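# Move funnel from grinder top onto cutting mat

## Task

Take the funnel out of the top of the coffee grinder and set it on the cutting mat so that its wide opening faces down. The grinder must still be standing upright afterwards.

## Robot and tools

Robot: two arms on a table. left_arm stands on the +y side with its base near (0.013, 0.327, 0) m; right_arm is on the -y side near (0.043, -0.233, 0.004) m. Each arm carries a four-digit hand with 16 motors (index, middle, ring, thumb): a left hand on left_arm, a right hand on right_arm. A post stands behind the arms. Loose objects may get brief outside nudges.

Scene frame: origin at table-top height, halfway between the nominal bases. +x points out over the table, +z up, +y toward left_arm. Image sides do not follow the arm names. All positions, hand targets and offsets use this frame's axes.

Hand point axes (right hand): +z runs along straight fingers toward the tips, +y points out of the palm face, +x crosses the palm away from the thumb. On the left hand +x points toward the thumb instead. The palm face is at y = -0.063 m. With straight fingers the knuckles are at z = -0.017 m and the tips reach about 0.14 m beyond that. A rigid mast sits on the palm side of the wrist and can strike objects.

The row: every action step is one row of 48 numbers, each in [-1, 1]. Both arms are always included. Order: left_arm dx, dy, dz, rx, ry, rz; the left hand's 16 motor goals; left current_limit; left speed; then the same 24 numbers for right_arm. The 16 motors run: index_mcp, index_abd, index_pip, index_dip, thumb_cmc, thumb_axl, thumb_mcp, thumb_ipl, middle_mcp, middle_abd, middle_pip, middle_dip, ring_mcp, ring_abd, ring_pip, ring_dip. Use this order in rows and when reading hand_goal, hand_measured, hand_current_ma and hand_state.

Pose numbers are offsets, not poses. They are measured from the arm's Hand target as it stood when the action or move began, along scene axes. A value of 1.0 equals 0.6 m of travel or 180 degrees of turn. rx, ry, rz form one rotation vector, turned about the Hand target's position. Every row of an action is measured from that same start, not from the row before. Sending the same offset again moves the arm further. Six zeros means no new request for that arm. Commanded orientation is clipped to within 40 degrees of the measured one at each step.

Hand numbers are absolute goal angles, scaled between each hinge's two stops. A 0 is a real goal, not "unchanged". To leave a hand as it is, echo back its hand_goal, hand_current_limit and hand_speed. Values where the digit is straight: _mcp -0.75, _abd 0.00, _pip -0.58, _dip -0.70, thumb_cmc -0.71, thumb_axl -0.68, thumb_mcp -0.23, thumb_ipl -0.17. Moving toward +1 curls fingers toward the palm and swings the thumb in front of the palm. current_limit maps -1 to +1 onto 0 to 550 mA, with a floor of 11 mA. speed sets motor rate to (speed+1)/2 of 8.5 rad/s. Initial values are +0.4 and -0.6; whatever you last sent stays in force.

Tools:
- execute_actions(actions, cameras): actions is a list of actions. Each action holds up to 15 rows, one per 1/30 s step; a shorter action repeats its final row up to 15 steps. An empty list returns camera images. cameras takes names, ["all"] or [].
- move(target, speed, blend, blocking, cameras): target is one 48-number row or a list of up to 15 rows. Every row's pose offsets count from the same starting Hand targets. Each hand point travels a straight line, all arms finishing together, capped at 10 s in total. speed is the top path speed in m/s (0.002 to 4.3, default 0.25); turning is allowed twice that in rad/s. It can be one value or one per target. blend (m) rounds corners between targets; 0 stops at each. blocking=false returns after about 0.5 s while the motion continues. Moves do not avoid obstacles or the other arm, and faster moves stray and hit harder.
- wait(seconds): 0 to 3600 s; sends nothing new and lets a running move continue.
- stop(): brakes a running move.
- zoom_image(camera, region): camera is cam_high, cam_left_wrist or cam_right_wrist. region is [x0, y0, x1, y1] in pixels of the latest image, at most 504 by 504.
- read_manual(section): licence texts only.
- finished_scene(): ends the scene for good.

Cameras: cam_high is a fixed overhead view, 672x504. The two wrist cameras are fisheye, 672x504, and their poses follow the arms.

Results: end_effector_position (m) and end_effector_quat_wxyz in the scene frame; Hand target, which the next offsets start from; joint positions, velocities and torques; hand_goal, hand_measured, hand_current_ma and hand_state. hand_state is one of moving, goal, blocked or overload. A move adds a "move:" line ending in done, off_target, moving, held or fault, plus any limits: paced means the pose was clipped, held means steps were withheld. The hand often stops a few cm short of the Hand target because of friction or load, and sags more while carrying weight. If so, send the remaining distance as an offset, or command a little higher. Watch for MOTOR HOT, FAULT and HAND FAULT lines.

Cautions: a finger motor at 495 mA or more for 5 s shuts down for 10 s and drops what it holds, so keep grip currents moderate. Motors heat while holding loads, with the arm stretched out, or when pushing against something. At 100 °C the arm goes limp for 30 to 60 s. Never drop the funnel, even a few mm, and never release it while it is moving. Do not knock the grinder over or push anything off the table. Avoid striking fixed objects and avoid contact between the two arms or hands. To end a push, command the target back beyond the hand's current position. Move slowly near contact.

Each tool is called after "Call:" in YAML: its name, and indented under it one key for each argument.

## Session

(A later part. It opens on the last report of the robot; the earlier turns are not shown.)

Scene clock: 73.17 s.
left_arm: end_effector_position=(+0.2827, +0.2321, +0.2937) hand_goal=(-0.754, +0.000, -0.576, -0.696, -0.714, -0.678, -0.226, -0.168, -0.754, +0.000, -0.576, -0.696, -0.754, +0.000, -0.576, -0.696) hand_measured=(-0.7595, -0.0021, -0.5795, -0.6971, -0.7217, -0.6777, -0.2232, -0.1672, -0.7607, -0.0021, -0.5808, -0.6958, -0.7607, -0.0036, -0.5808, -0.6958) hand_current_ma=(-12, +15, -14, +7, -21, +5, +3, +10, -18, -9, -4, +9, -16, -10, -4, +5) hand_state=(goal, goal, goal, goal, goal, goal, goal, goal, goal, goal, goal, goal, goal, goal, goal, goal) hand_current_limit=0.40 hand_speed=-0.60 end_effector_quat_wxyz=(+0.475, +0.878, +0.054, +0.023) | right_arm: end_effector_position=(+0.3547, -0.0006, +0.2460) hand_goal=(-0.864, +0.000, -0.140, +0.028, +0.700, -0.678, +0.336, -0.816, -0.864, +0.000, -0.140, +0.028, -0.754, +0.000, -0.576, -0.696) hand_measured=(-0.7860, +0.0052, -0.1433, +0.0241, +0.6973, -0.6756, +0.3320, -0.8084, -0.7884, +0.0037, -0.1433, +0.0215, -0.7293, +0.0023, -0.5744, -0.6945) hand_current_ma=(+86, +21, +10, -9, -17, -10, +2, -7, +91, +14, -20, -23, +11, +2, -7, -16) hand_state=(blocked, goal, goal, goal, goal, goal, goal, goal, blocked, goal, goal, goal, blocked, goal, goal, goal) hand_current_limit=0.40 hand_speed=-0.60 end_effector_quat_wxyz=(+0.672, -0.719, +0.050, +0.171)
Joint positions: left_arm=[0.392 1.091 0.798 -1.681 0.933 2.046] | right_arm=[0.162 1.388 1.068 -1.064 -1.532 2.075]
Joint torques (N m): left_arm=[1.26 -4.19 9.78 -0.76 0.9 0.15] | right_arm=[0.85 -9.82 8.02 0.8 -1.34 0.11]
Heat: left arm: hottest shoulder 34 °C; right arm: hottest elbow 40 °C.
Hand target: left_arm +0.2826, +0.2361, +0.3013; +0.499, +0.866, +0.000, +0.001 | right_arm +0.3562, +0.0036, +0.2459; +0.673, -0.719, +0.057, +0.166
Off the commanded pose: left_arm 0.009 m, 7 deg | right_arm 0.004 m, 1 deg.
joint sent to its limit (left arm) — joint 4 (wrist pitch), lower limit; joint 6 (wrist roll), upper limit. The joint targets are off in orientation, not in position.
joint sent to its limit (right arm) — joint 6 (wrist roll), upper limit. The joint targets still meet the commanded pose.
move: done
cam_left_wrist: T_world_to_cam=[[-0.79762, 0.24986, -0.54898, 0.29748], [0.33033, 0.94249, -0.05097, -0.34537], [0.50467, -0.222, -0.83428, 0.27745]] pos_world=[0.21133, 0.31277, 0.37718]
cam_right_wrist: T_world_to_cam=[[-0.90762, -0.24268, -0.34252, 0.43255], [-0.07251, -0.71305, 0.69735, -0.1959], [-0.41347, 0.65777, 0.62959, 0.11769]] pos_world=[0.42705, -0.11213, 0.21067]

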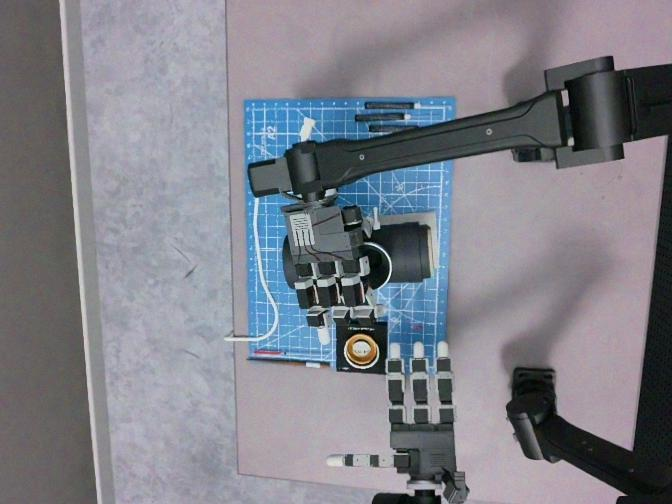

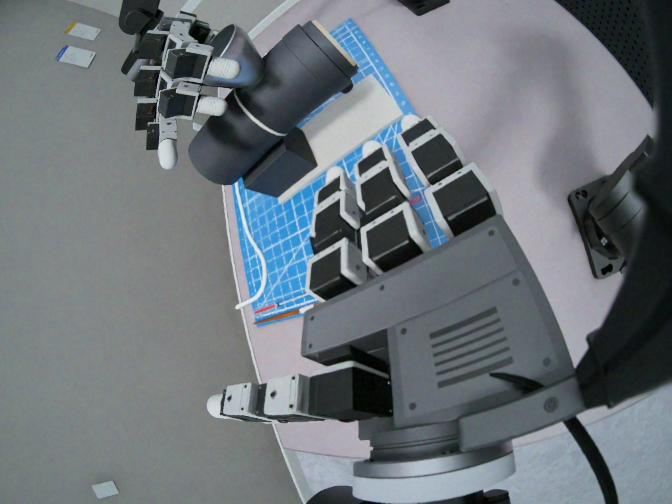

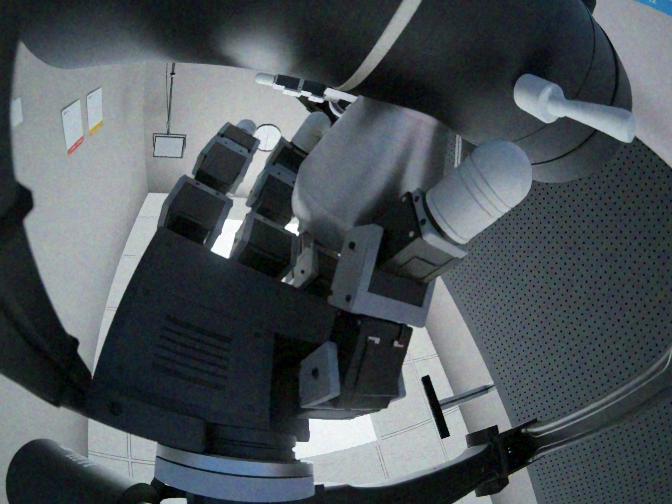

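Call:
move:
  target: [0,0,0,0,0,0, -0.754, 0, -0.576, -0.696, -0.714, -0.678, -0.226, -0.168, -0.754, 0, -0.576, -0.696, -0.754, 0, -0.576, -0.696, 0.4, -0.6, 0,0,0,0,0,0, -0.644, 0, -0.066, 0.0, 0.70, -0.678, 0.562, -0.87, -0.644, 0, -0.066, 0.0, -0.754, 0, -0.576, -0.696, 0.2, -0.85]
  speed: 0.06
  cameras: ["all"]

Call:
zoom_image:
  camera: "cam_left_wrist"
  region: [100, 0, 300, 150]

Call:
zoom_image:
  camera: "cam_right_wrist"
  region: [200, 0, 600, 300]

Scene clock: 75.60 s.
left_arm: end_effector_position=(+0.2827, +0.2321, +0.2937) hand_goal=(-0.754, +0.000, -0.576, -0.696, -0.714, -0.678, -0.226, -0.168, -0.754, +0.000, -0.576, -0.696, -0.754, +0.000, -0.576, -0.696) hand_measured=(-0.7595, -0.0007, -0.5795, -0.6958, -0.7217, -0.6777, -0.2232, -0.1681, -0.7607, -0.0021, -0.5821, -0.6958, -0.7619, -0.0036, -0.5808, -0.6971) hand_current_ma=(-18, -1, -10, +10, -21, +4, -1, +1, -16, -4, -12, +7, -12, -3, -17, +2) hand_state=(goal, goal, goal, goal, goal, goal, goal, goal, goal, goal, goal, goal, goal, goal, goal, goal) hand_current_limit=0.40 hand_speed=-0.60 end_effector_quat_wxyz=(+0.475, +0.878, +0.054, +0.023) | right_arm: end_effector_position=(+0.3547, -0.0006, +0.2460) hand_goal=(-0.644, +0.000, -0.066, +0.000, +0.700, -0.678, +0.562, -0.870, -0.644, +0.000, -0.066, +0.000, -0.754, +0.000, -0.576, -0.696) hand_measured=(-0.6172, +0.0037, -0.0663, +0.0088, +0.6973, -0.6777, +0.5349, -0.8627, -0.6172, +0.0052, -0.0663, +0.0113, -0.7293, +0.0023, -0.5744, -0.6945) hand_current_ma=(+27, -3, -3, -9, +1, -10, -21, +8, +23, -8, +0, +2, +16, -15, +6, -4) hand_state=(blocked, goal, goal, goal, goal, goal, blocked, goal, blocked, goal, goal, goal, blocked, goal, goal, goal) hand_current_limit=0.20 hand_speed=-0.85 end_effector_quat_wxyz=(+0.672, -0.719, +0.050, +0.171)
Joint positions: left_arm=[0.392 1.091 0.798 -1.681 0.933 2.046] | right_arm=[0.162 1.388 1.068 -1.064 -1.532 2.075]
Joint torques (N m): left_arm=[0.73 -3.55 10.13 -0.95 0.88 0.19] | right_arm=[0.73 -9.58 8.02 0.79 -1.38 0.11]
Heat: left arm: hottest shoulder 33 °C; right arm: hottest elbow 40 °C.
Hand target: left_arm +0.2826, +0.2361, +0.3013; +0.499, +0.866, +0.000, +0.001 | right_arm +0.3561, +0.0036, +0.2459; +0.673, -0.719, +0.057, +0.166
Off the commanded pose: left_arm 0.009 m, 7 deg | right_arm 0.004 m, 1 deg.
joint sent to its limit (left arm) — joint 4 (wrist pitch), lower limit; joint 6 (wrist roll), upper limit. The joint targets are off in orientation, not in position.
joint sent to its limit (right arm) — joint 6 (wrist roll), upper limit. The joint targets still meet the commanded pose.
move: done
cam_left_wrist: T_world_to_cam=[[-0.79762, 0.24986, -0.54898, 0.29748], [0.33033, 0.94249, -0.05097, -0.34537], [0.50467, -0.222, -0.83428, 0.27745]] pos_world=[0.21133, 0.31277, 0.37718]
cam_right_wrist: T_world_to_cam=[[-0.90762, -0.24268, -0.34252, 0.43255], [-0.07251, -0.71305, 0.69735, -0.1959], [-0.41347, 0.65777, 0.62959, 0.11769]] pos_world=[0.42705, -0.11213, 0.21067]

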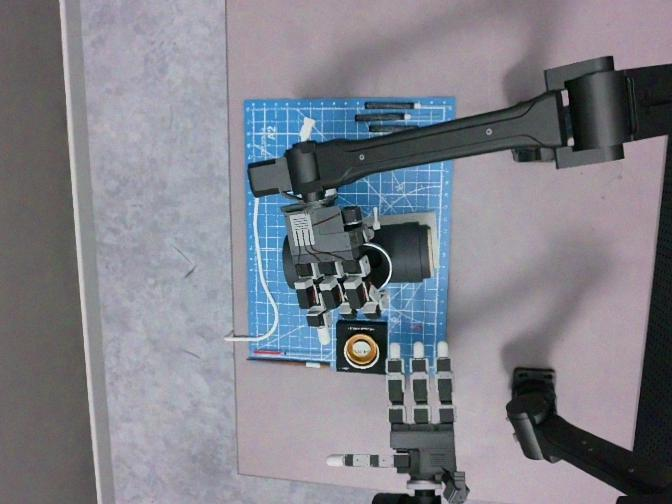

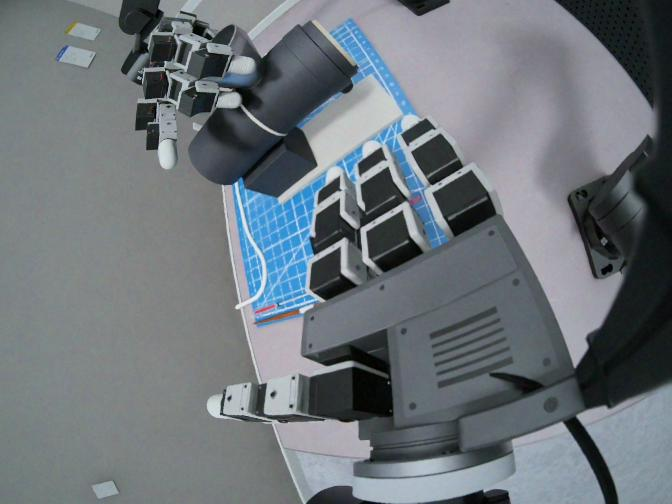

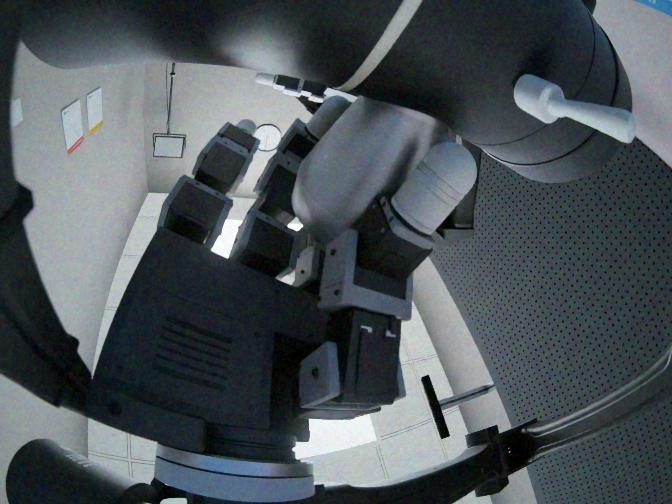

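Scaled by 2.520 from the camera's image (finer frame: 960x720).

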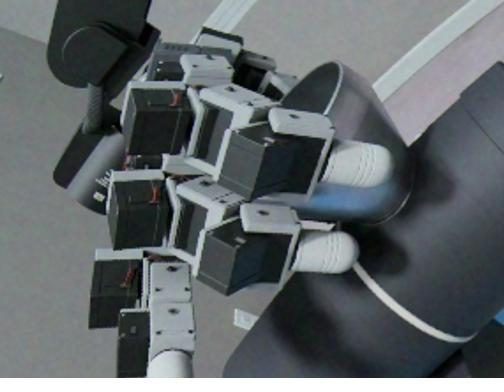

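Scaled by 1.260 from the camera's image (finer frame: 960x720).

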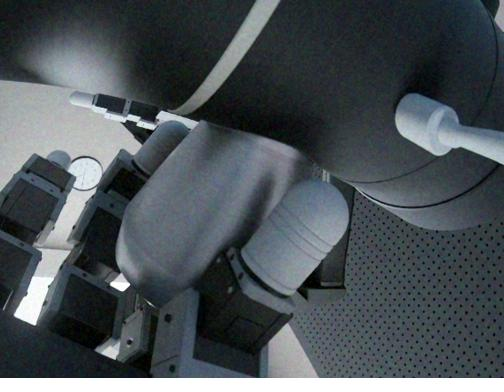

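Call:
move:
  target: [0,0,0,0,0,0, -0.754, 0, -0.576, -0.696, -0.714, -0.678, -0.226, -0.168, -0.754, 0, -0.576, -0.696, -0.754, 0, -0.576, -0.696, 0.4, -0.6, 0,0,0,0,0,0, -0.534, 0, 0.007, -0.029, 0.70, -0.678, 0.674, -0.903, -0.534, 0, 0.007, -0.029, -0.754, 0, -0.576, -0.696, 0.1, -0.9]
  speed: 0.06
  cameras: ["all"]

Call:
zoom_image:
  camera: "cam_left_wrist"
  region: [100, 0, 300, 150]

Call:
zoom_image:
  camera: "cam_right_wrist"
  region: [200, 0, 600, 300]

Scene clock: 77.17 s.
left_arm: end_effector_position=(+0.2827, +0.2321, +0.2937) hand_goal=(-0.754, +0.000, -0.576, -0.696, -0.714, -0.678, -0.226, -0.168, -0.754, +0.000, -0.576, -0.696, -0.754, +0.000, -0.576, -0.696) hand_measured=(-0.7595, -0.0021, -0.5795, -0.6958, -0.7217, -0.6777, -0.2232, -0.1681, -0.7619, -0.0021, -0.5808, -0.6958, -0.7619, -0.0036, -0.5808, -0.6958) hand_current_ma=(-17, +9, +3, +7, -35, +4, +15, +9, -19, -7, +0, +9, -22, -10, -12, +2) hand_state=(goal, goal, goal, goal, goal, goal, goal, goal, goal, goal, goal, goal, goal, goal, goal, goal) hand_current_limit=0.40 hand_speed=-0.60 end_effector_quat_wxyz=(+0.475, +0.878, +0.054, +0.023) | right_arm: end_effector_position=(+0.3545, -0.0003, +0.2460) hand_goal=(-0.534, +0.000, +0.006, -0.030, +0.700, -0.678, +0.674, -0.904, -0.534, +0.000, +0.006, -0.030, -0.754, +0.000, -0.576, -0.696) hand_measured=(-0.5690, +0.0037, -0.0137, -0.0282, +0.6986, -0.6767, +0.5754, -0.9084, -0.5436, +0.0052, +0.0004, -0.0205, -0.7293, +0.0023, -0.5744, -0.6945) hand_current_ma=(-22, +1, -7, -5, -2, +8, -139, +9, +2, -10, -8, +9, +23, -6, +1, -3) hand_state=(blocked, goal, goal, goal, goal, goal, blocked, goal, goal, goal, goal, goal, blocked, goal, goal, goal) hand_current_limit=0.10 hand_speed=-0.90 end_effector_quat_wxyz=(+0.672, -0.719, +0.050, +0.171)
Joint positions: left_arm=[0.392 1.091 0.798 -1.681 0.933 2.046] | right_arm=[0.163 1.388 1.068 -1.064 -1.532 2.075]
Joint torques (N m): left_arm=[1.32 -4.13 9.91 -0.77 0.87 0.15] | right_arm=[0.91 -9.99 8.02 0.79 -1.35 0.12]
Heat: left arm: hottest shoulder 33 °C; right arm: hottest elbow 40 °C.
Hand target: left_arm +0.2826, +0.2361, +0.3013; +0.499, +0.866, +0.000, +0.001 | right_arm +0.3561, +0.0036, +0.2459; +0.673, -0.719, +0.057, +0.166
Off the commanded pose: left_arm 0.009 m, 7 deg | right_arm 0.004 m, 1 deg.
joint sent to its limit (left arm) — joint 4 (wrist pitch), lower limit; joint 6 (wrist roll), upper limit. The joint targets are off in orientation, not in position.
joint sent to its limit (right arm) — joint 6 (wrist roll), upper limit. The joint targets still meet the commanded pose.
move: done
cam_left_wrist: T_world_to_cam=[[-0.79762, 0.24986, -0.54898, 0.29748], [0.33033, 0.94249, -0.05097, -0.34537], [0.50467, -0.222, -0.83428, 0.27745]] pos_world=[0.21133, 0.31277, 0.37718]
cam_right_wrist: T_world_to_cam=[[-0.90744, -0.24334, -0.34255, 0.43238], [-0.07201, -0.71312, 0.69734, -0.19591], [-0.41397, 0.65746, 0.62958, 0.11763]] pos_world=[0.42695, -0.11183, 0.21067]

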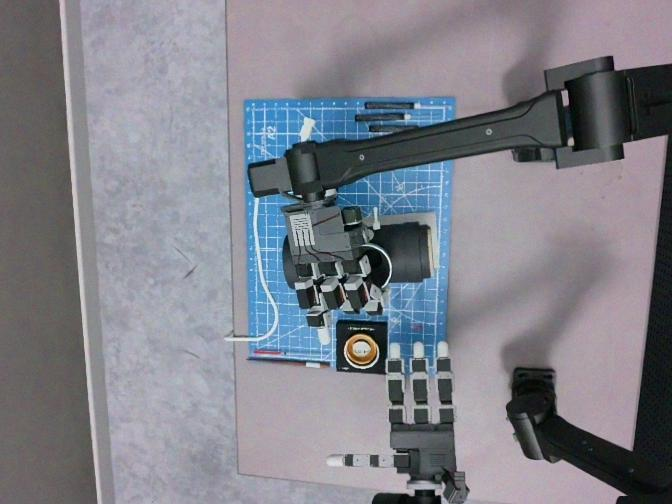

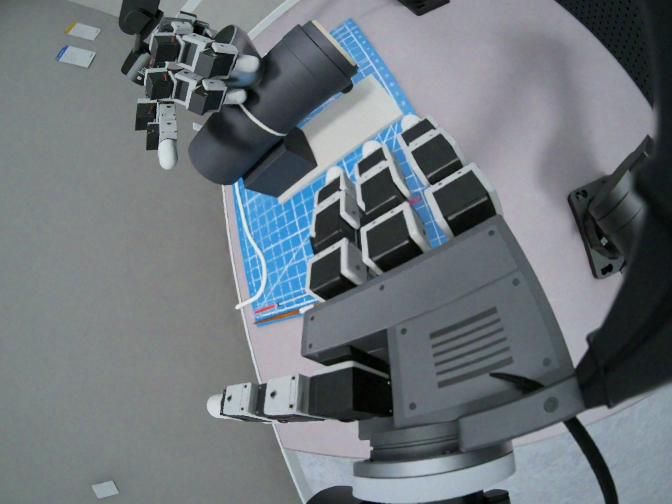

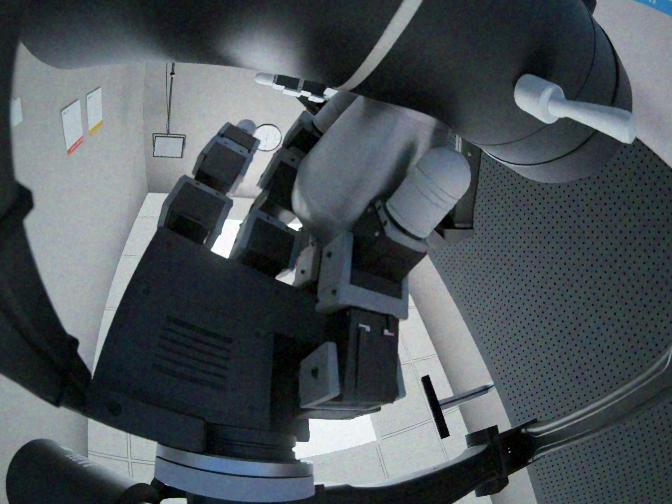

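Scaled by 2.520 from the camera's image (finer frame: 960x720).

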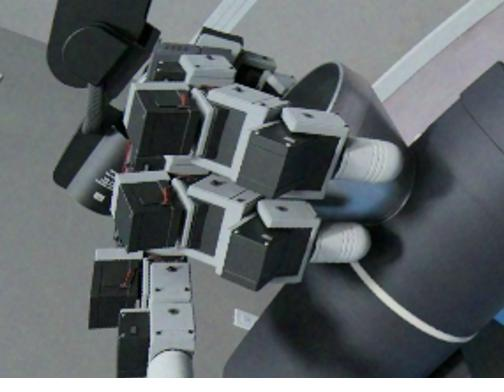

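Scaled by 1.260 from the camera's image (finer frame: 960x720).

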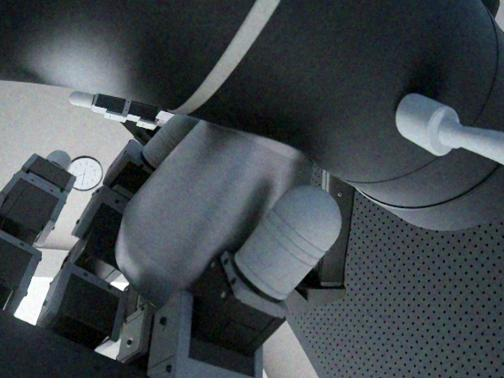

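Call:
move:
  target: [0,0,0,0,0,0, -0.754, 0, -0.576, -0.696, -0.714, -0.678, -0.226, -0.168, -0.754, 0, -0.576, -0.696, -0.754, 0, -0.576, -0.696, 0.4, -0.6, 0,0,0,0,0,0, -0.534, 0, 0.03, 0.2, 0.70, -0.678, 0.6, -0.65, -0.514, 0, 0.03, 0.2, -0.754, 0, -0.576, -0.696, 0.1, -0.9]
  speed: 0.06
  cameras: ["all"]

Call:
zoom_image:
  camera: "cam_left_wrist"
  region: [100, 0, 300, 150]

Call:
zoom_image:
  camera: "cam_right_wrist"
  region: [200, 0, 600, 300]

Scene clock: 79.13 s.
left_arm: end_effector_position=(+0.2827, +0.2321, +0.2937) hand_goal=(-0.754, +0.000, -0.576, -0.696, -0.714, -0.678, -0.226, -0.168, -0.754, +0.000, -0.576, -0.696, -0.754, +0.000, -0.576, -0.696) hand_measured=(-0.7595, -0.0021, -0.5795, -0.6958, -0.7217, -0.6777, -0.2232, -0.1681, -0.7607, -0.0021, -0.5808, -0.6958, -0.7607, -0.0051, -0.5808, -0.6958) hand_current_ma=(-15, +10, -16, +14, -18, +5, -5, +10, -12, -8, -7, +3, -26, -8, -14, -3) hand_state=(goal, goal, goal, goal, goal, goal, goal, goal, goal, goal, goal, goal, goal, goal, goal, goal) hand_current_limit=0.40 hand_speed=-0.60 end_effector_quat_wxyz=(+0.475, +0.878, +0.054, +0.023) | right_arm: end_effector_position=(+0.3549, -0.0012, +0.2449) hand_goal=(-0.534, +0.000, +0.030, +0.200, +0.700, -0.678, +0.600, -0.650, -0.514, +0.000, +0.030, +0.200, -0.754, +0.000, -0.576, -0.696) hand_measured=(-0.5750, +0.0096, -0.0573, +0.0801, +0.6973, -0.6914, +0.5339, -0.7303, -0.5460, +0.0257, -0.0188, +0.1183, -0.7293, +0.0023, -0.5744, -0.6945) hand_current_ma=(-54, +16, -92, -135, -13, -16, -77, -120, -26, +15, -50, -103, +13, -6, +4, +1) hand_state=(blocked, goal, blocked, blocked, goal, goal, blocked, blocked, blocked, blocked, blocked, blocked, blocked, goal, goal, goal) hand_current_limit=0.10 hand_speed=-0.90 end_effector_quat_wxyz=(+0.670, -0.721, +0.052, +0.171)
Joint positions: left_arm=[0.392 1.091 0.798 -1.681 0.933 2.046] | right_arm=[0.162 1.388 1.068 -1.064 -1.525 2.079]
Joint torques (N m): left_arm=[1.44 -4.01 9.87 -0.69 0.91 0.15] | right_arm=[1.32 -9.93 8.01 0.7 -1.71 0.11]
Heat: left arm: hottest shoulder 33 °C; right arm: hottest elbow 40 °C.
Hand target: left_arm +0.2826, +0.2361, +0.3013; +0.499, +0.866, +0.000, +0.001 | right_arm +0.3562, +0.0036, +0.2458; +0.673, -0.719, +0.057, +0.166
Off the commanded pose: left_arm 0.009 m, 7 deg | right_arm 0.005 m, 1 deg.
joint sent to its limit (left arm) — joint 4 (wrist pitch), lower limit; joint 6 (wrist roll), upper limit. The joint targets are off in orientation, not in position.
joint sent to its limit (right arm) — joint 6 (wrist roll), upper limit. The joint targets still meet the commanded pose.
move: done
cam_left_wrist: T_world_to_cam=[[-0.79762, 0.24986, -0.54898, 0.29748], [0.33033, 0.94249, -0.05097, -0.34537], [0.50467, -0.222, -0.83428, 0.27745]] pos_world=[0.21133, 0.31277, 0.37718]
cam_right_wrist: T_world_to_cam=[[-0.90866, -0.24356, -0.33915, 0.43176], [-0.07264, -0.70765, 0.70282, -0.19686], [-0.41118, 0.66326, 0.62532, 0.11903]] pos_world=[0.42696, -0.11309, 0.21035]

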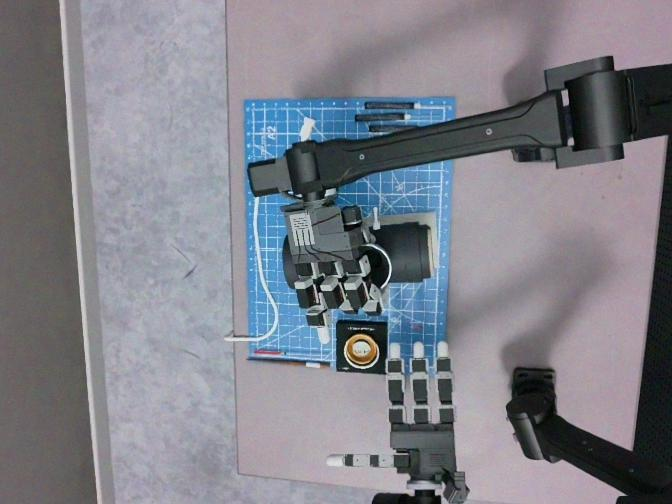

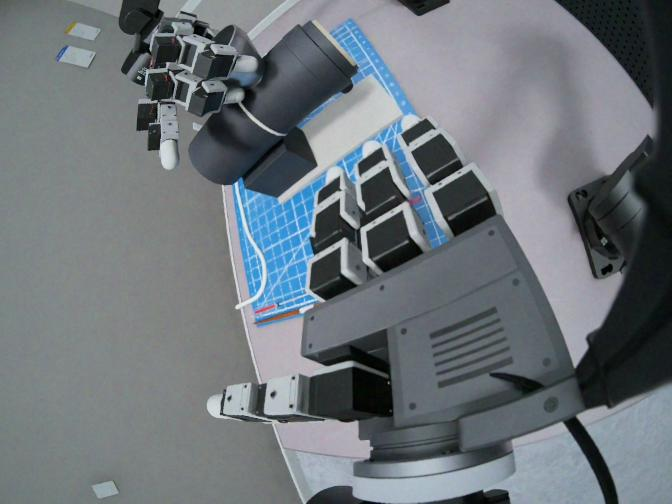

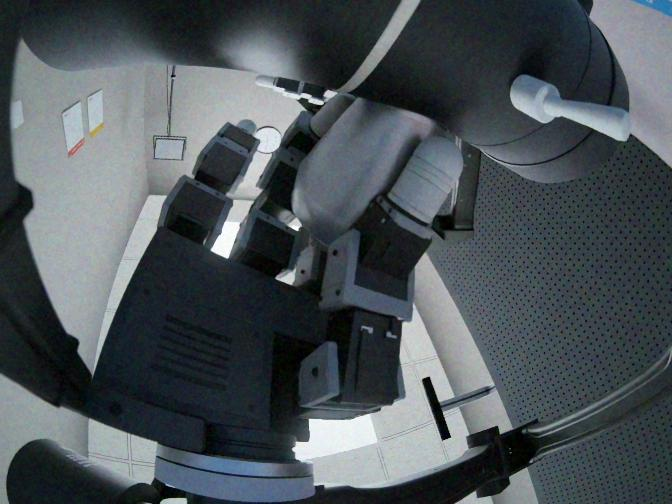

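Scaled by 2.520 from the camera's image (finer frame: 960x720).

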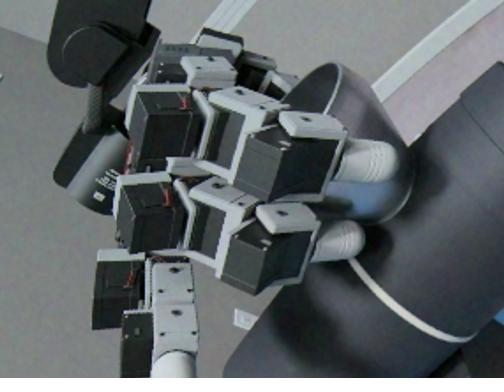

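Scaled by 1.260 from the camera's image (finer frame: 960x720).

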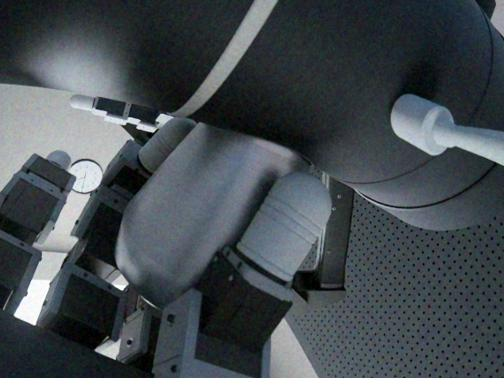

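Call:
move:
  target: [0,0,0,0,0,0, -0.754, 0, -0.576, -0.696, -0.714, -0.678, -0.226, -0.168, -0.754, 0, -0.576, -0.696, -0.754, 0, -0.576, -0.696, 0.4, -0.6, 0,0,0,0,0,0, -0.5, 0, 0.05, 0.32, 0.70, -0.678, 0.66, -0.55, -0.48, 0, 0.05, 0.32, -0.754, 0, -0.576, -0.696, 0.3, -0.9]
  speed: 0.06
  cameras: []

Scene clock: 80.23 s.
left_arm: end_effector_position=(+0.2827, +0.2321, +0.2937) hand_goal=(-0.754, +0.000, -0.576, -0.696, -0.714, -0.678, -0.226, -0.168, -0.754, +0.000, -0.576, -0.696, -0.754, +0.000, -0.576, -0.696) hand_measured=(-0.7595, -0.0021, -0.5795, -0.6958, -0.7217, -0.6777, -0.2232, -0.1681, -0.7607, -0.0036, -0.5808, -0.6958, -0.7607, -0.0036, -0.5808, -0.6958) hand_current_ma=(-12, +11, -19, +10, -19, +12, +9, +6, -14, -1, -7, -3, -19, -11, -16, -6) hand_state=(goal, goal, goal, goal, goal, goal, goal, goal, goal, goal, goal, goal, goal, goal, goal, goal) hand_current_limit=0.40 hand_speed=-0.60 end_effector_quat_wxyz=(+0.475, +0.878, +0.054, +0.023) | right_arm: end_effector_position=(+0.3553, -0.0017, +0.2441) hand_goal=(-0.500, +0.000, +0.050, +0.320, +0.700, -0.678, +0.660, -0.550, -0.480, +0.000, +0.050, +0.320, -0.754, +0.000, -0.576, -0.696) hand_measured=(-0.5810, +0.0154, -0.0855, +0.1324, +0.6973, -0.6967, +0.5329, -0.6769, -0.5521, +0.0462, -0.0278, +0.1910, -0.7293, +0.0037, -0.5757, -0.6945) hand_current_ma=(-91, +23, -158, -228, -10, -22, -187, -207, -61, +27, -87, -146, +20, -1, +7, -6) hand_state=(blocked, goal, blocked, blocked, goal, goal, blocked, blocked, blocked, blocked, blocked, blocked, blocked, goal, goal, goal) hand_current_limit=0.30 hand_speed=-0.90 end_effector_quat_wxyz=(+0.668, -0.723, +0.052, +0.170)
Joint positions: left_arm=[0.392 1.091 0.798 -1.681 0.933 2.046] | right_arm=[0.161 1.388 1.068 -1.064 -1.52 2.079]
Joint torques (N m): left_arm=[1.38 -3.96 9.95 -0.81 0.88 0.16] | right_arm=[0.97 -9.58 8.02 0.9 -1.93 0.09]
Heat: left arm: hottest shoulder 33 °C; right arm: hottest elbow 40 °C.
Hand target: left_arm +0.2826, +0.2361, +0.3013; +0.499, +0.866, +0.000, +0.001 | right_arm +0.3561, +0.0036, +0.2458; +0.673, -0.719, +0.057, +0.166
Off the commanded pose: left_arm 0.009 m, 7 deg | right_arm 0.006 m, 1 deg.
joint sent to its limit (left arm) — joint 4 (wrist pitch), lower limit; joint 6 (wrist roll), upper limit. The joint targets are off in orientation, not in position.
joint sent to its limit (right arm) — joint 6 (wrist roll), upper limit. The joint targets still meet the commanded pose.
move: done

Call:
move:
  target: [0,0,0,0,0,0, -0.754, 0, -0.576, -0.696, -0.714, -0.678, -0.226, -0.168, -0.754, 0, -0.576, -0.696, -0.754, 0, -0.576, -0.696, 0.4, -0.6, 0,0,0.0667,0,0,0, -0.5, 0, 0.05, 0.32, 0.70, -0.678, 0.66, -0.55, -0.48, 0, 0.05, 0.32, -0.754, 0, -0.576, -0.696, 0.3, -0.9]
  speed: 0.03
  cameras: ["all"]

Call:
zoom_image:
  camera: "cam_left_wrist"
  region: [100, 0, 300, 150]

Call:
zoom_image:
  camera: "cam_right_wrist"
  region: [200, 0, 600, 300]

Scene clock: 82.60 s.
left_arm: end_effector_position=(+0.2827, +0.2321, +0.2937) hand_goal=(-0.754, +0.000, -0.576, -0.696, -0.714, -0.678, -0.226, -0.168, -0.754, +0.000, -0.576, -0.696, -0.754, +0.000, -0.576, -0.696) hand_measured=(-0.7595, -0.0021, -0.5795, -0.6958, -0.7217, -0.6767, -0.2232, -0.1681, -0.7607, -0.0021, -0.5808, -0.6958, -0.7607, -0.0051, -0.5808, -0.6958) hand_current_ma=(-11, +8, -10, +5, -23, +6, +6, +8, -15, -2, -9, +0, -16, +0, -15, +8) hand_state=(goal, goal, goal, goal, goal, goal, goal, goal, goal, goal, goal, goal, goal, goal, goal, goal) hand_current_limit=0.40 hand_speed=-0.60 end_effector_quat_wxyz=(+0.475, +0.878, +0.054, +0.023) | right_arm: end_effector_position=(+0.3524, -0.0026, +0.2575) hand_goal=(-0.500, +0.000, +0.050, +0.320, +0.700, -0.678, +0.660, -0.550, -0.480, +0.000, +0.050, +0.320, -0.754, +0.000, -0.576, -0.696) hand_measured=(-0.5834, +0.0389, -0.0868, +0.1349, +0.7087, -0.6978, +0.5319, -0.6683, -0.5617, +0.0550, -0.0278, +0.2432, -0.7306, +0.0023, -0.5744, -0.6945) hand_current_ma=(-79, +25, -144, -230, +5, -38, -186, -184, -93, +28, -85, -79, +24, +0, -10, -8) hand_state=(blocked, blocked, blocked, blocked, goal, goal, blocked, blocked, blocked, blocked, blocked, blocked, blocked, goal, goal, goal) hand_current_limit=0.30 hand_speed=-0.90 end_effector_quat_wxyz=(-0.663, +0.723, -0.068, -0.185)
Joint positions: left_arm=[0.392 1.091 0.798 -1.681 0.933 2.046] | right_arm=[0.161 1.388 1.102 -1.143 -1.517 2.079]
Joint torques (N m): left_arm=[1.32 -4.25 10 -0.9 0.85 0.15] | right_arm=[0.97 -12.69 11.36 -0.68 -2.14 0.1]
Heat: left arm: hottest shoulder 33 °C; right arm: hottest elbow 40 °C.
Hand target: left_arm +0.2826, +0.2361, +0.3013; +0.499, +0.866, +0.000, +0.001 | right_arm +0.3561, +0.0036, +0.2858; -0.673, +0.719, -0.057, -0.166
Off the commanded pose: left_arm 0.009 m, 7 deg | right_arm 0.029 m, 3 deg.
joint sent to its limit (left arm) — joint 4 (wrist pitch), lower limit; joint 6 (wrist roll), upper limit. The joint targets are off in orientation, not in position.
joint sent to its limit (right arm) — joint 6 (wrist roll), upper limit. The joint targets still meet the commanded pose.
move: off_target (right_arm)
cam_left_wrist: T_world_to_cam=[[-0.79762, 0.24986, -0.54898, 0.29748], [0.33033, 0.94249, -0.05097, -0.34537], [0.50467, -0.222, -0.83428, 0.27745]] pos_world=[0.21133, 0.31277, 0.37718]
cam_right_wrist: T_world_to_cam=[[-0.92293, -0.24642, -0.29577, 0.42724], [-0.04383, -0.69604, 0.71666, -0.22061], [-0.38247, 0.67439, 0.63159, 0.09942]] pos_world=[0.42266, -0.11532, 0.22168]

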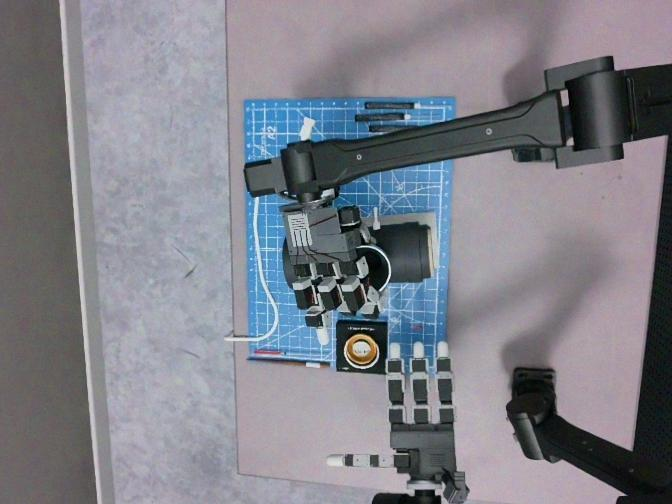

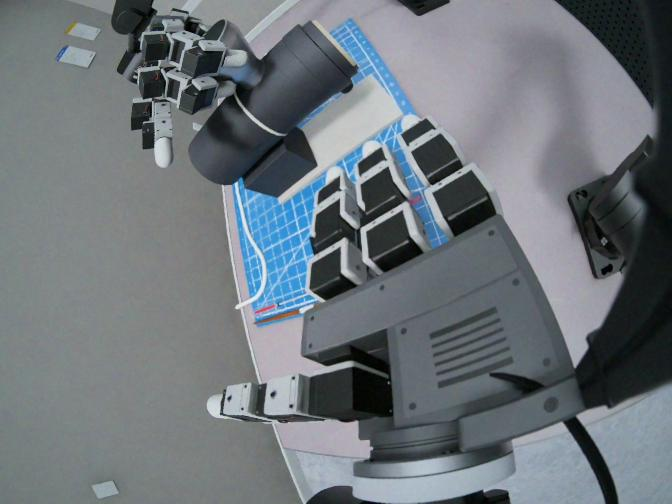

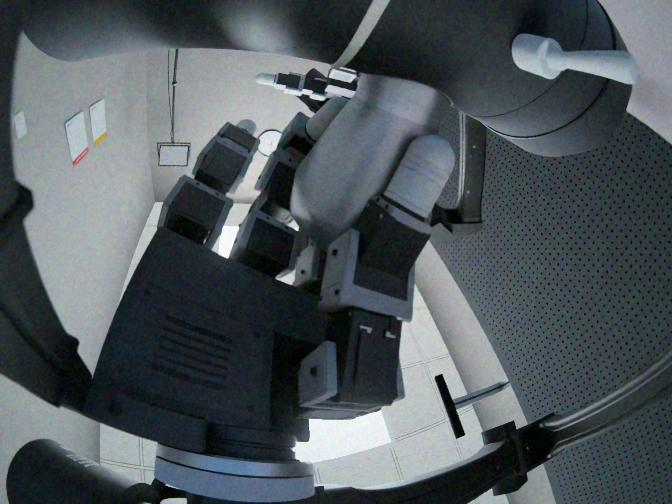

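Scaled by 2.520 from the camera's image (finer frame: 960x720).

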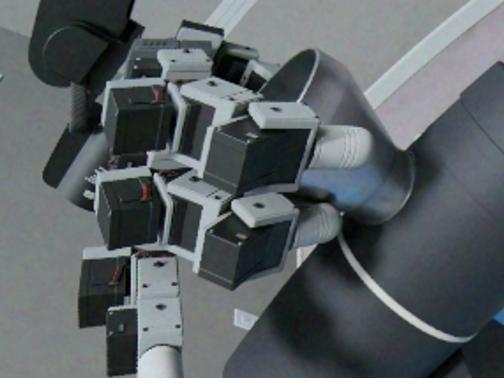

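Scaled by 1.260 from the camera's image (finer frame: 960x720).

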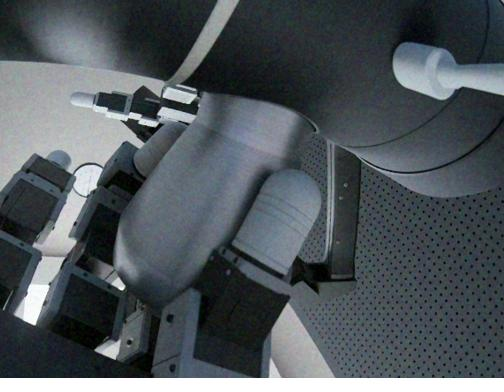

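Call:
move:
  target: [0,0,0,0,0,0, -0.754, 0, -0.576, -0.696, -0.714, -0.678, -0.226, -0.168, -0.754, 0, -0.576, -0.696, -0.754, 0, -0.576, -0.696, 0.4, -0.6, 0,0,0.025,0,0,0, -0.5, 0, 0.05, 0.32, 0.70, -0.678, 0.66, -0.55, -0.48, 0, 0.05, 0.32, -0.754, 0, -0.576, -0.696, 0.3, -0.9]
  speed: 0.03
  cameras: ["all"]

Call:
zoom_image:
  camera: "cam_left_wrist"
  region: [100, 0, 300, 150]

Call:
zoom_image:
  camera: "cam_right_wrist"
  region: [200, 0, 600, 300]

Scene clock: 84.83 s.
left_arm: end_effector_position=(+0.2827, +0.2321, +0.2937) hand_goal=(-0.754, +0.000, -0.576, -0.696, -0.714, -0.678, -0.226, -0.168, -0.754, +0.000, -0.576, -0.696, -0.754, +0.000, -0.576, -0.696) hand_measured=(-0.7607, -0.0021, -0.5795, -0.6971, -0.7217, -0.6777, -0.2232, -0.1681, -0.7619, -0.0021, -0.5808, -0.6958, -0.7619, -0.0051, -0.5795, -0.6971) hand_current_ma=(-18, +5, -19, +4, -15, +9, +11, +9, -18, +2, -9, +8, -17, -2, -13, +7) hand_state=(goal, goal, goal, goal, goal, goal, goal, goal, goal, goal, goal, goal, goal, goal, goal, goal) hand_current_limit=0.40 hand_speed=-0.60 end_effector_quat_wxyz=(+0.475, +0.878, +0.054, +0.023) | right_arm: end_effector_position=(+0.3533, -0.0016, +0.2752) hand_goal=(-0.500, +0.000, +0.050, +0.320, +0.700, -0.678, +0.660, -0.550, -0.480, +0.000, +0.050, +0.320, -0.754, +0.000, -0.576, -0.696) hand_measured=(-0.5991, +0.0110, -0.0868, +0.1744, +0.7087, -0.6967, +0.5319, -0.6550, -0.5690, +0.0535, -0.0265, +0.2598, -0.7293, +0.0008, -0.5757, -0.6945) hand_current_ma=(-122, +15, -152, -167, -1, -34, -187, -162, -86, +39, -75, -62, +13, +21, +1, -7) hand_state=(blocked, goal, blocked, blocked, goal, goal, blocked, blocked, blocked, blocked, blocked, blocked, blocked, goal, goal, goal) hand_current_limit=0.30 hand_speed=-0.90 end_effector_quat_wxyz=(+0.665, -0.720, +0.067, +0.186)
Joint positions: left_arm=[0.392 1.091 0.798 -1.681 0.933 2.046] | right_arm=[0.161 1.38 1.138 -1.186 -1.524 2.079]
Joint torques (N m): left_arm=[1.26 -4.25 10.03 -0.83 0.86 0.16] | right_arm=[0.91 -12.45 11.25 -0.51 -1.77 0.1]
Heat: left arm: hottest shoulder 33 °C; right arm: hottest elbow 40 °C.
Hand target: left_arm +0.2826, +0.2361, +0.3013; +0.499, +0.866, +0.000, +0.001 | right_arm +0.3561, +0.0036, +0.3008; +0.673, -0.719, +0.057, +0.166
Off the commanded pose: left_arm 0.009 m, 7 deg | right_arm 0.026 m, 3 deg.
joint sent to its limit (left arm) — joint 4 (wrist pitch), lower limit; joint 6 (wrist roll), upper limit. The joint targets are off in orientation, not in position.
joint sent to its limit (right arm) — joint 6 (wrist roll), upper limit. The joint targets still meet the commanded pose.
move: off_target (right_arm)
cam_left_wrist: T_world_to_cam=[[-0.79762, 0.24986, -0.54898, 0.29748], [0.33033, 0.94249, -0.05097, -0.34537], [0.50467, -0.222, -0.83428, 0.27745]] pos_world=[0.21133, 0.31277, 0.37718]
cam_right_wrist: T_world_to_cam=[[-0.92236, -0.24582, -0.29803, 0.43395], [-0.04281, -0.70165, 0.71123, -0.23151], [-0.38395, 0.66877, 0.63665, 0.08702]] pos_world=[0.42376, -0.11396, 0.23859]

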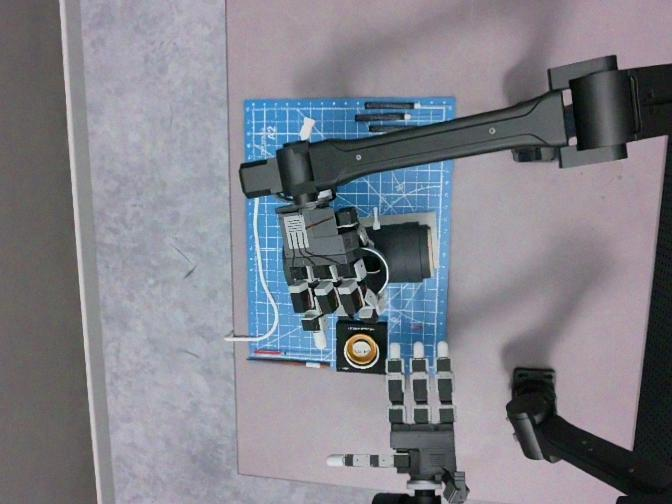

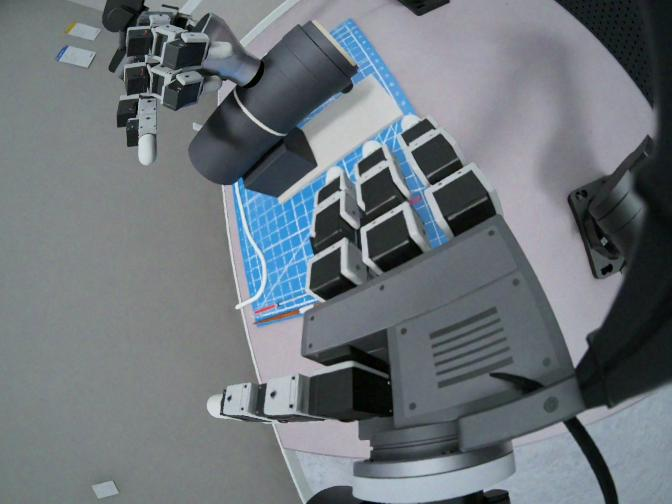

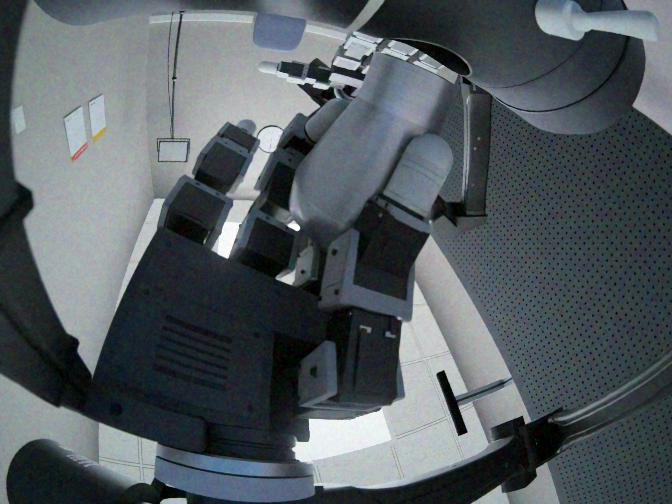

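Scaled by 2.520 from the camera's image (finer frame: 960x720).

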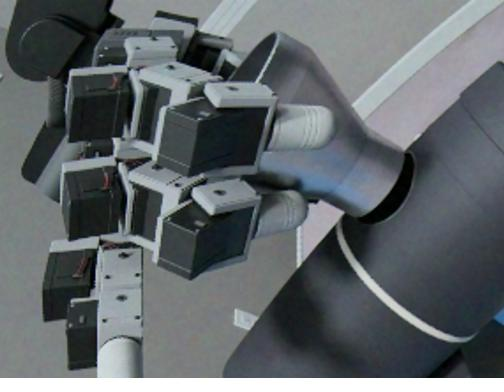

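Scaled by 1.260 from the camera's image (finer frame: 960x720).

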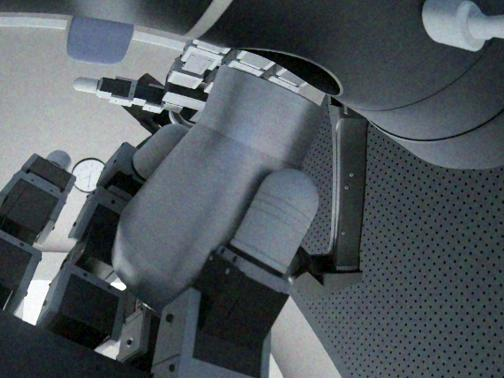

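Call:
move:
  target: [0,0,0,0,0,0, -0.754, 0, -0.576, -0.696, -0.714, -0.678, -0.226, -0.168, -0.754, 0, -0.576, -0.696, -0.754, 0, -0.576, -0.696, 0.4, -0.6, 0,-0.0167,0.15,0,0,0, -0.5, 0, 0.05, 0.32, 0.70, -0.678, 0.66, -0.55, -0.48, 0, 0.05, 0.32, -0.754, 0, -0.576, -0.696, 0.3, -0.9]
  speed: 0.06
  cameras: ["all"]

Call:
zoom_image:
  camera: "cam_right_wrist"
  region: [200, 0, 600, 300]

Scene clock: 98.20 s.
left_arm: end_effector_position=(+0.2827, +0.2321, +0.2937) hand_goal=(-0.754, +0.000, -0.576, -0.696, -0.714, -0.678, -0.226, -0.168, -0.754, +0.000, -0.576, -0.696, -0.754, +0.000, -0.576, -0.696) hand_measured=(-0.7595, -0.0021, -0.5795, -0.6958, -0.7230, -0.6777, -0.2232, -0.1672, -0.7607, -0.0021, -0.5808, -0.6958, -0.7607, -0.0051, -0.5808, -0.6958) hand_current_ma=(-22, +5, -6, +6, -24, +5, +9, +10, -11, -5, -2, +7, -24, -3, -17, -3) hand_state=(goal, goal, goal, goal, goal, goal, goal, goal, goal, goal, goal, goal, goal, goal, goal, goal) hand_current_limit=0.40 hand_speed=-0.60 end_effector_quat_wxyz=(+0.475, +0.878, +0.054, +0.023) | right_arm: end_effector_position=(+0.3548, -0.0041, +0.3647) hand_goal=(-0.500, +0.000, +0.050, +0.320, +0.700, -0.678, +0.660, -0.550, -0.480, +0.000, +0.050, +0.320, -0.754, +0.000, -0.576, -0.696) hand_measured=(-0.6003, +0.0110, -0.0868, +0.1744, +0.7087, -0.6967, +0.5319, -0.6550, -0.5690, +0.0550, -0.0278, +0.2598, -0.7293, +0.0037, -0.5757, -0.6945) hand_current_ma=(-115, +15, -150, -178, +7, -10, -187, -170, -102, +35, -99, -66, +15, +2, -11, +2) hand_state=(blocked, goal, blocked, blocked, goal, goal, blocked, blocked, blocked, blocked, blocked, blocked, blocked, goal, goal, goal) hand_current_limit=0.30 hand_speed=-0.90 end_effector_quat_wxyz=(+0.666, -0.720, +0.070, +0.183)
Joint positions: left_arm=[0.392 1.091 0.798 -1.681 0.933 2.046] | right_arm=[0.154 1.35 1.346 -1.424 -1.524 2.079]
Joint torques (N m): left_arm=[0.97 -4.25 10.04 -0.87 0.87 0.13] | right_arm=[-0.67 -12.34 11.55 -0.44 -1.69 0.09]
Heat: left arm: hottest shoulder 33 °C; right arm: hottest elbow 41 °C.
Hand target: left_arm +0.2826, +0.2361, +0.3013; +0.499, +0.866, +0.000, +0.001 | right_arm +0.3562, -0.0065, +0.3909; +0.673, -0.719, +0.057, +0.166
Off the commanded pose: left_arm 0.009 m, 7 deg | right_arm 0.026 m, 3 deg.
joint sent to its limit (left arm) — joint 4 (wrist pitch), lower limit; joint 6 (wrist roll), upper limit. The joint targets are off in orientation, not in position.
joint sent to its limit (right arm) — joint 6 (wrist roll), upper limit. The joint targets still meet the commanded pose.
move: off_target (right_arm)
cam_left_wrist: T_world_to_cam=[[-0.79762, 0.24986, -0.54898, 0.29748], [0.33033, 0.94249, -0.05097, -0.34537], [0.50467, -0.222, -0.83428, 0.27745]] pos_world=[0.21133, 0.31277, 0.37718]
cam_right_wrist: T_world_to_cam=[[-0.92442, -0.23884, -0.29732, 0.46191], [-0.04761, -0.70123, 0.71135, -0.29506], [-0.37838, 0.67174, 0.63686, 0.0302]] pos_world=[0.42438, -0.11686, 0.32799]

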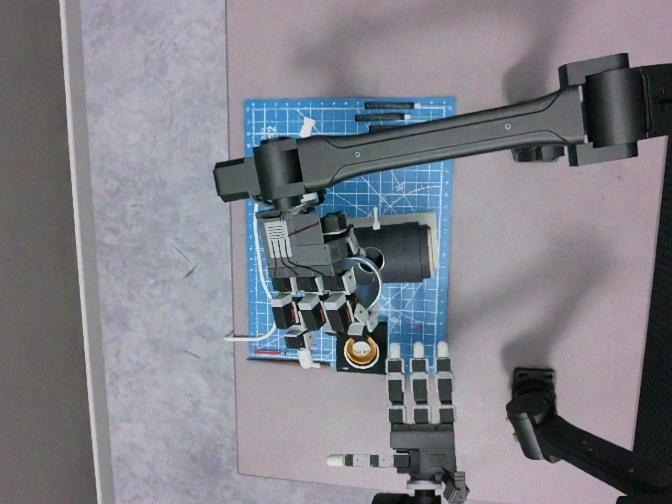

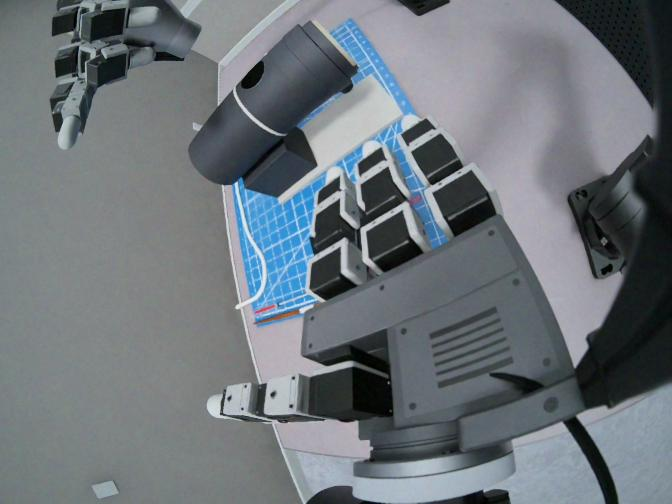

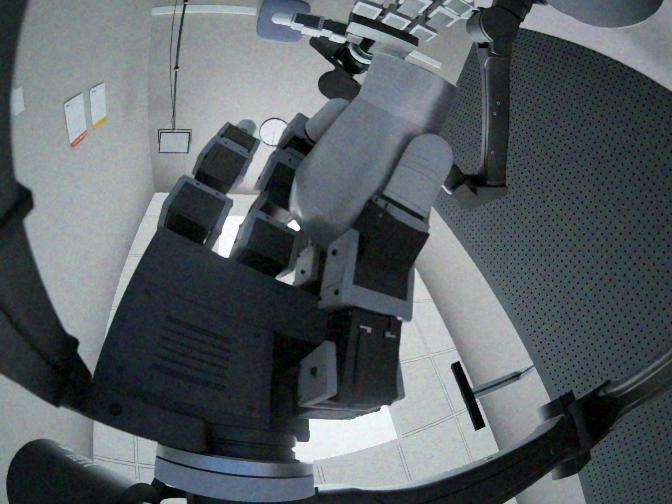

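Scaled by 1.260 from the camera's image (finer frame: 960x720).

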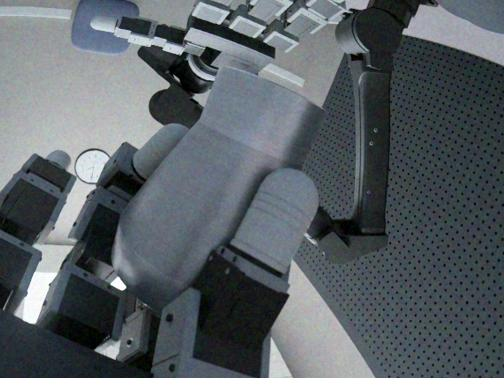

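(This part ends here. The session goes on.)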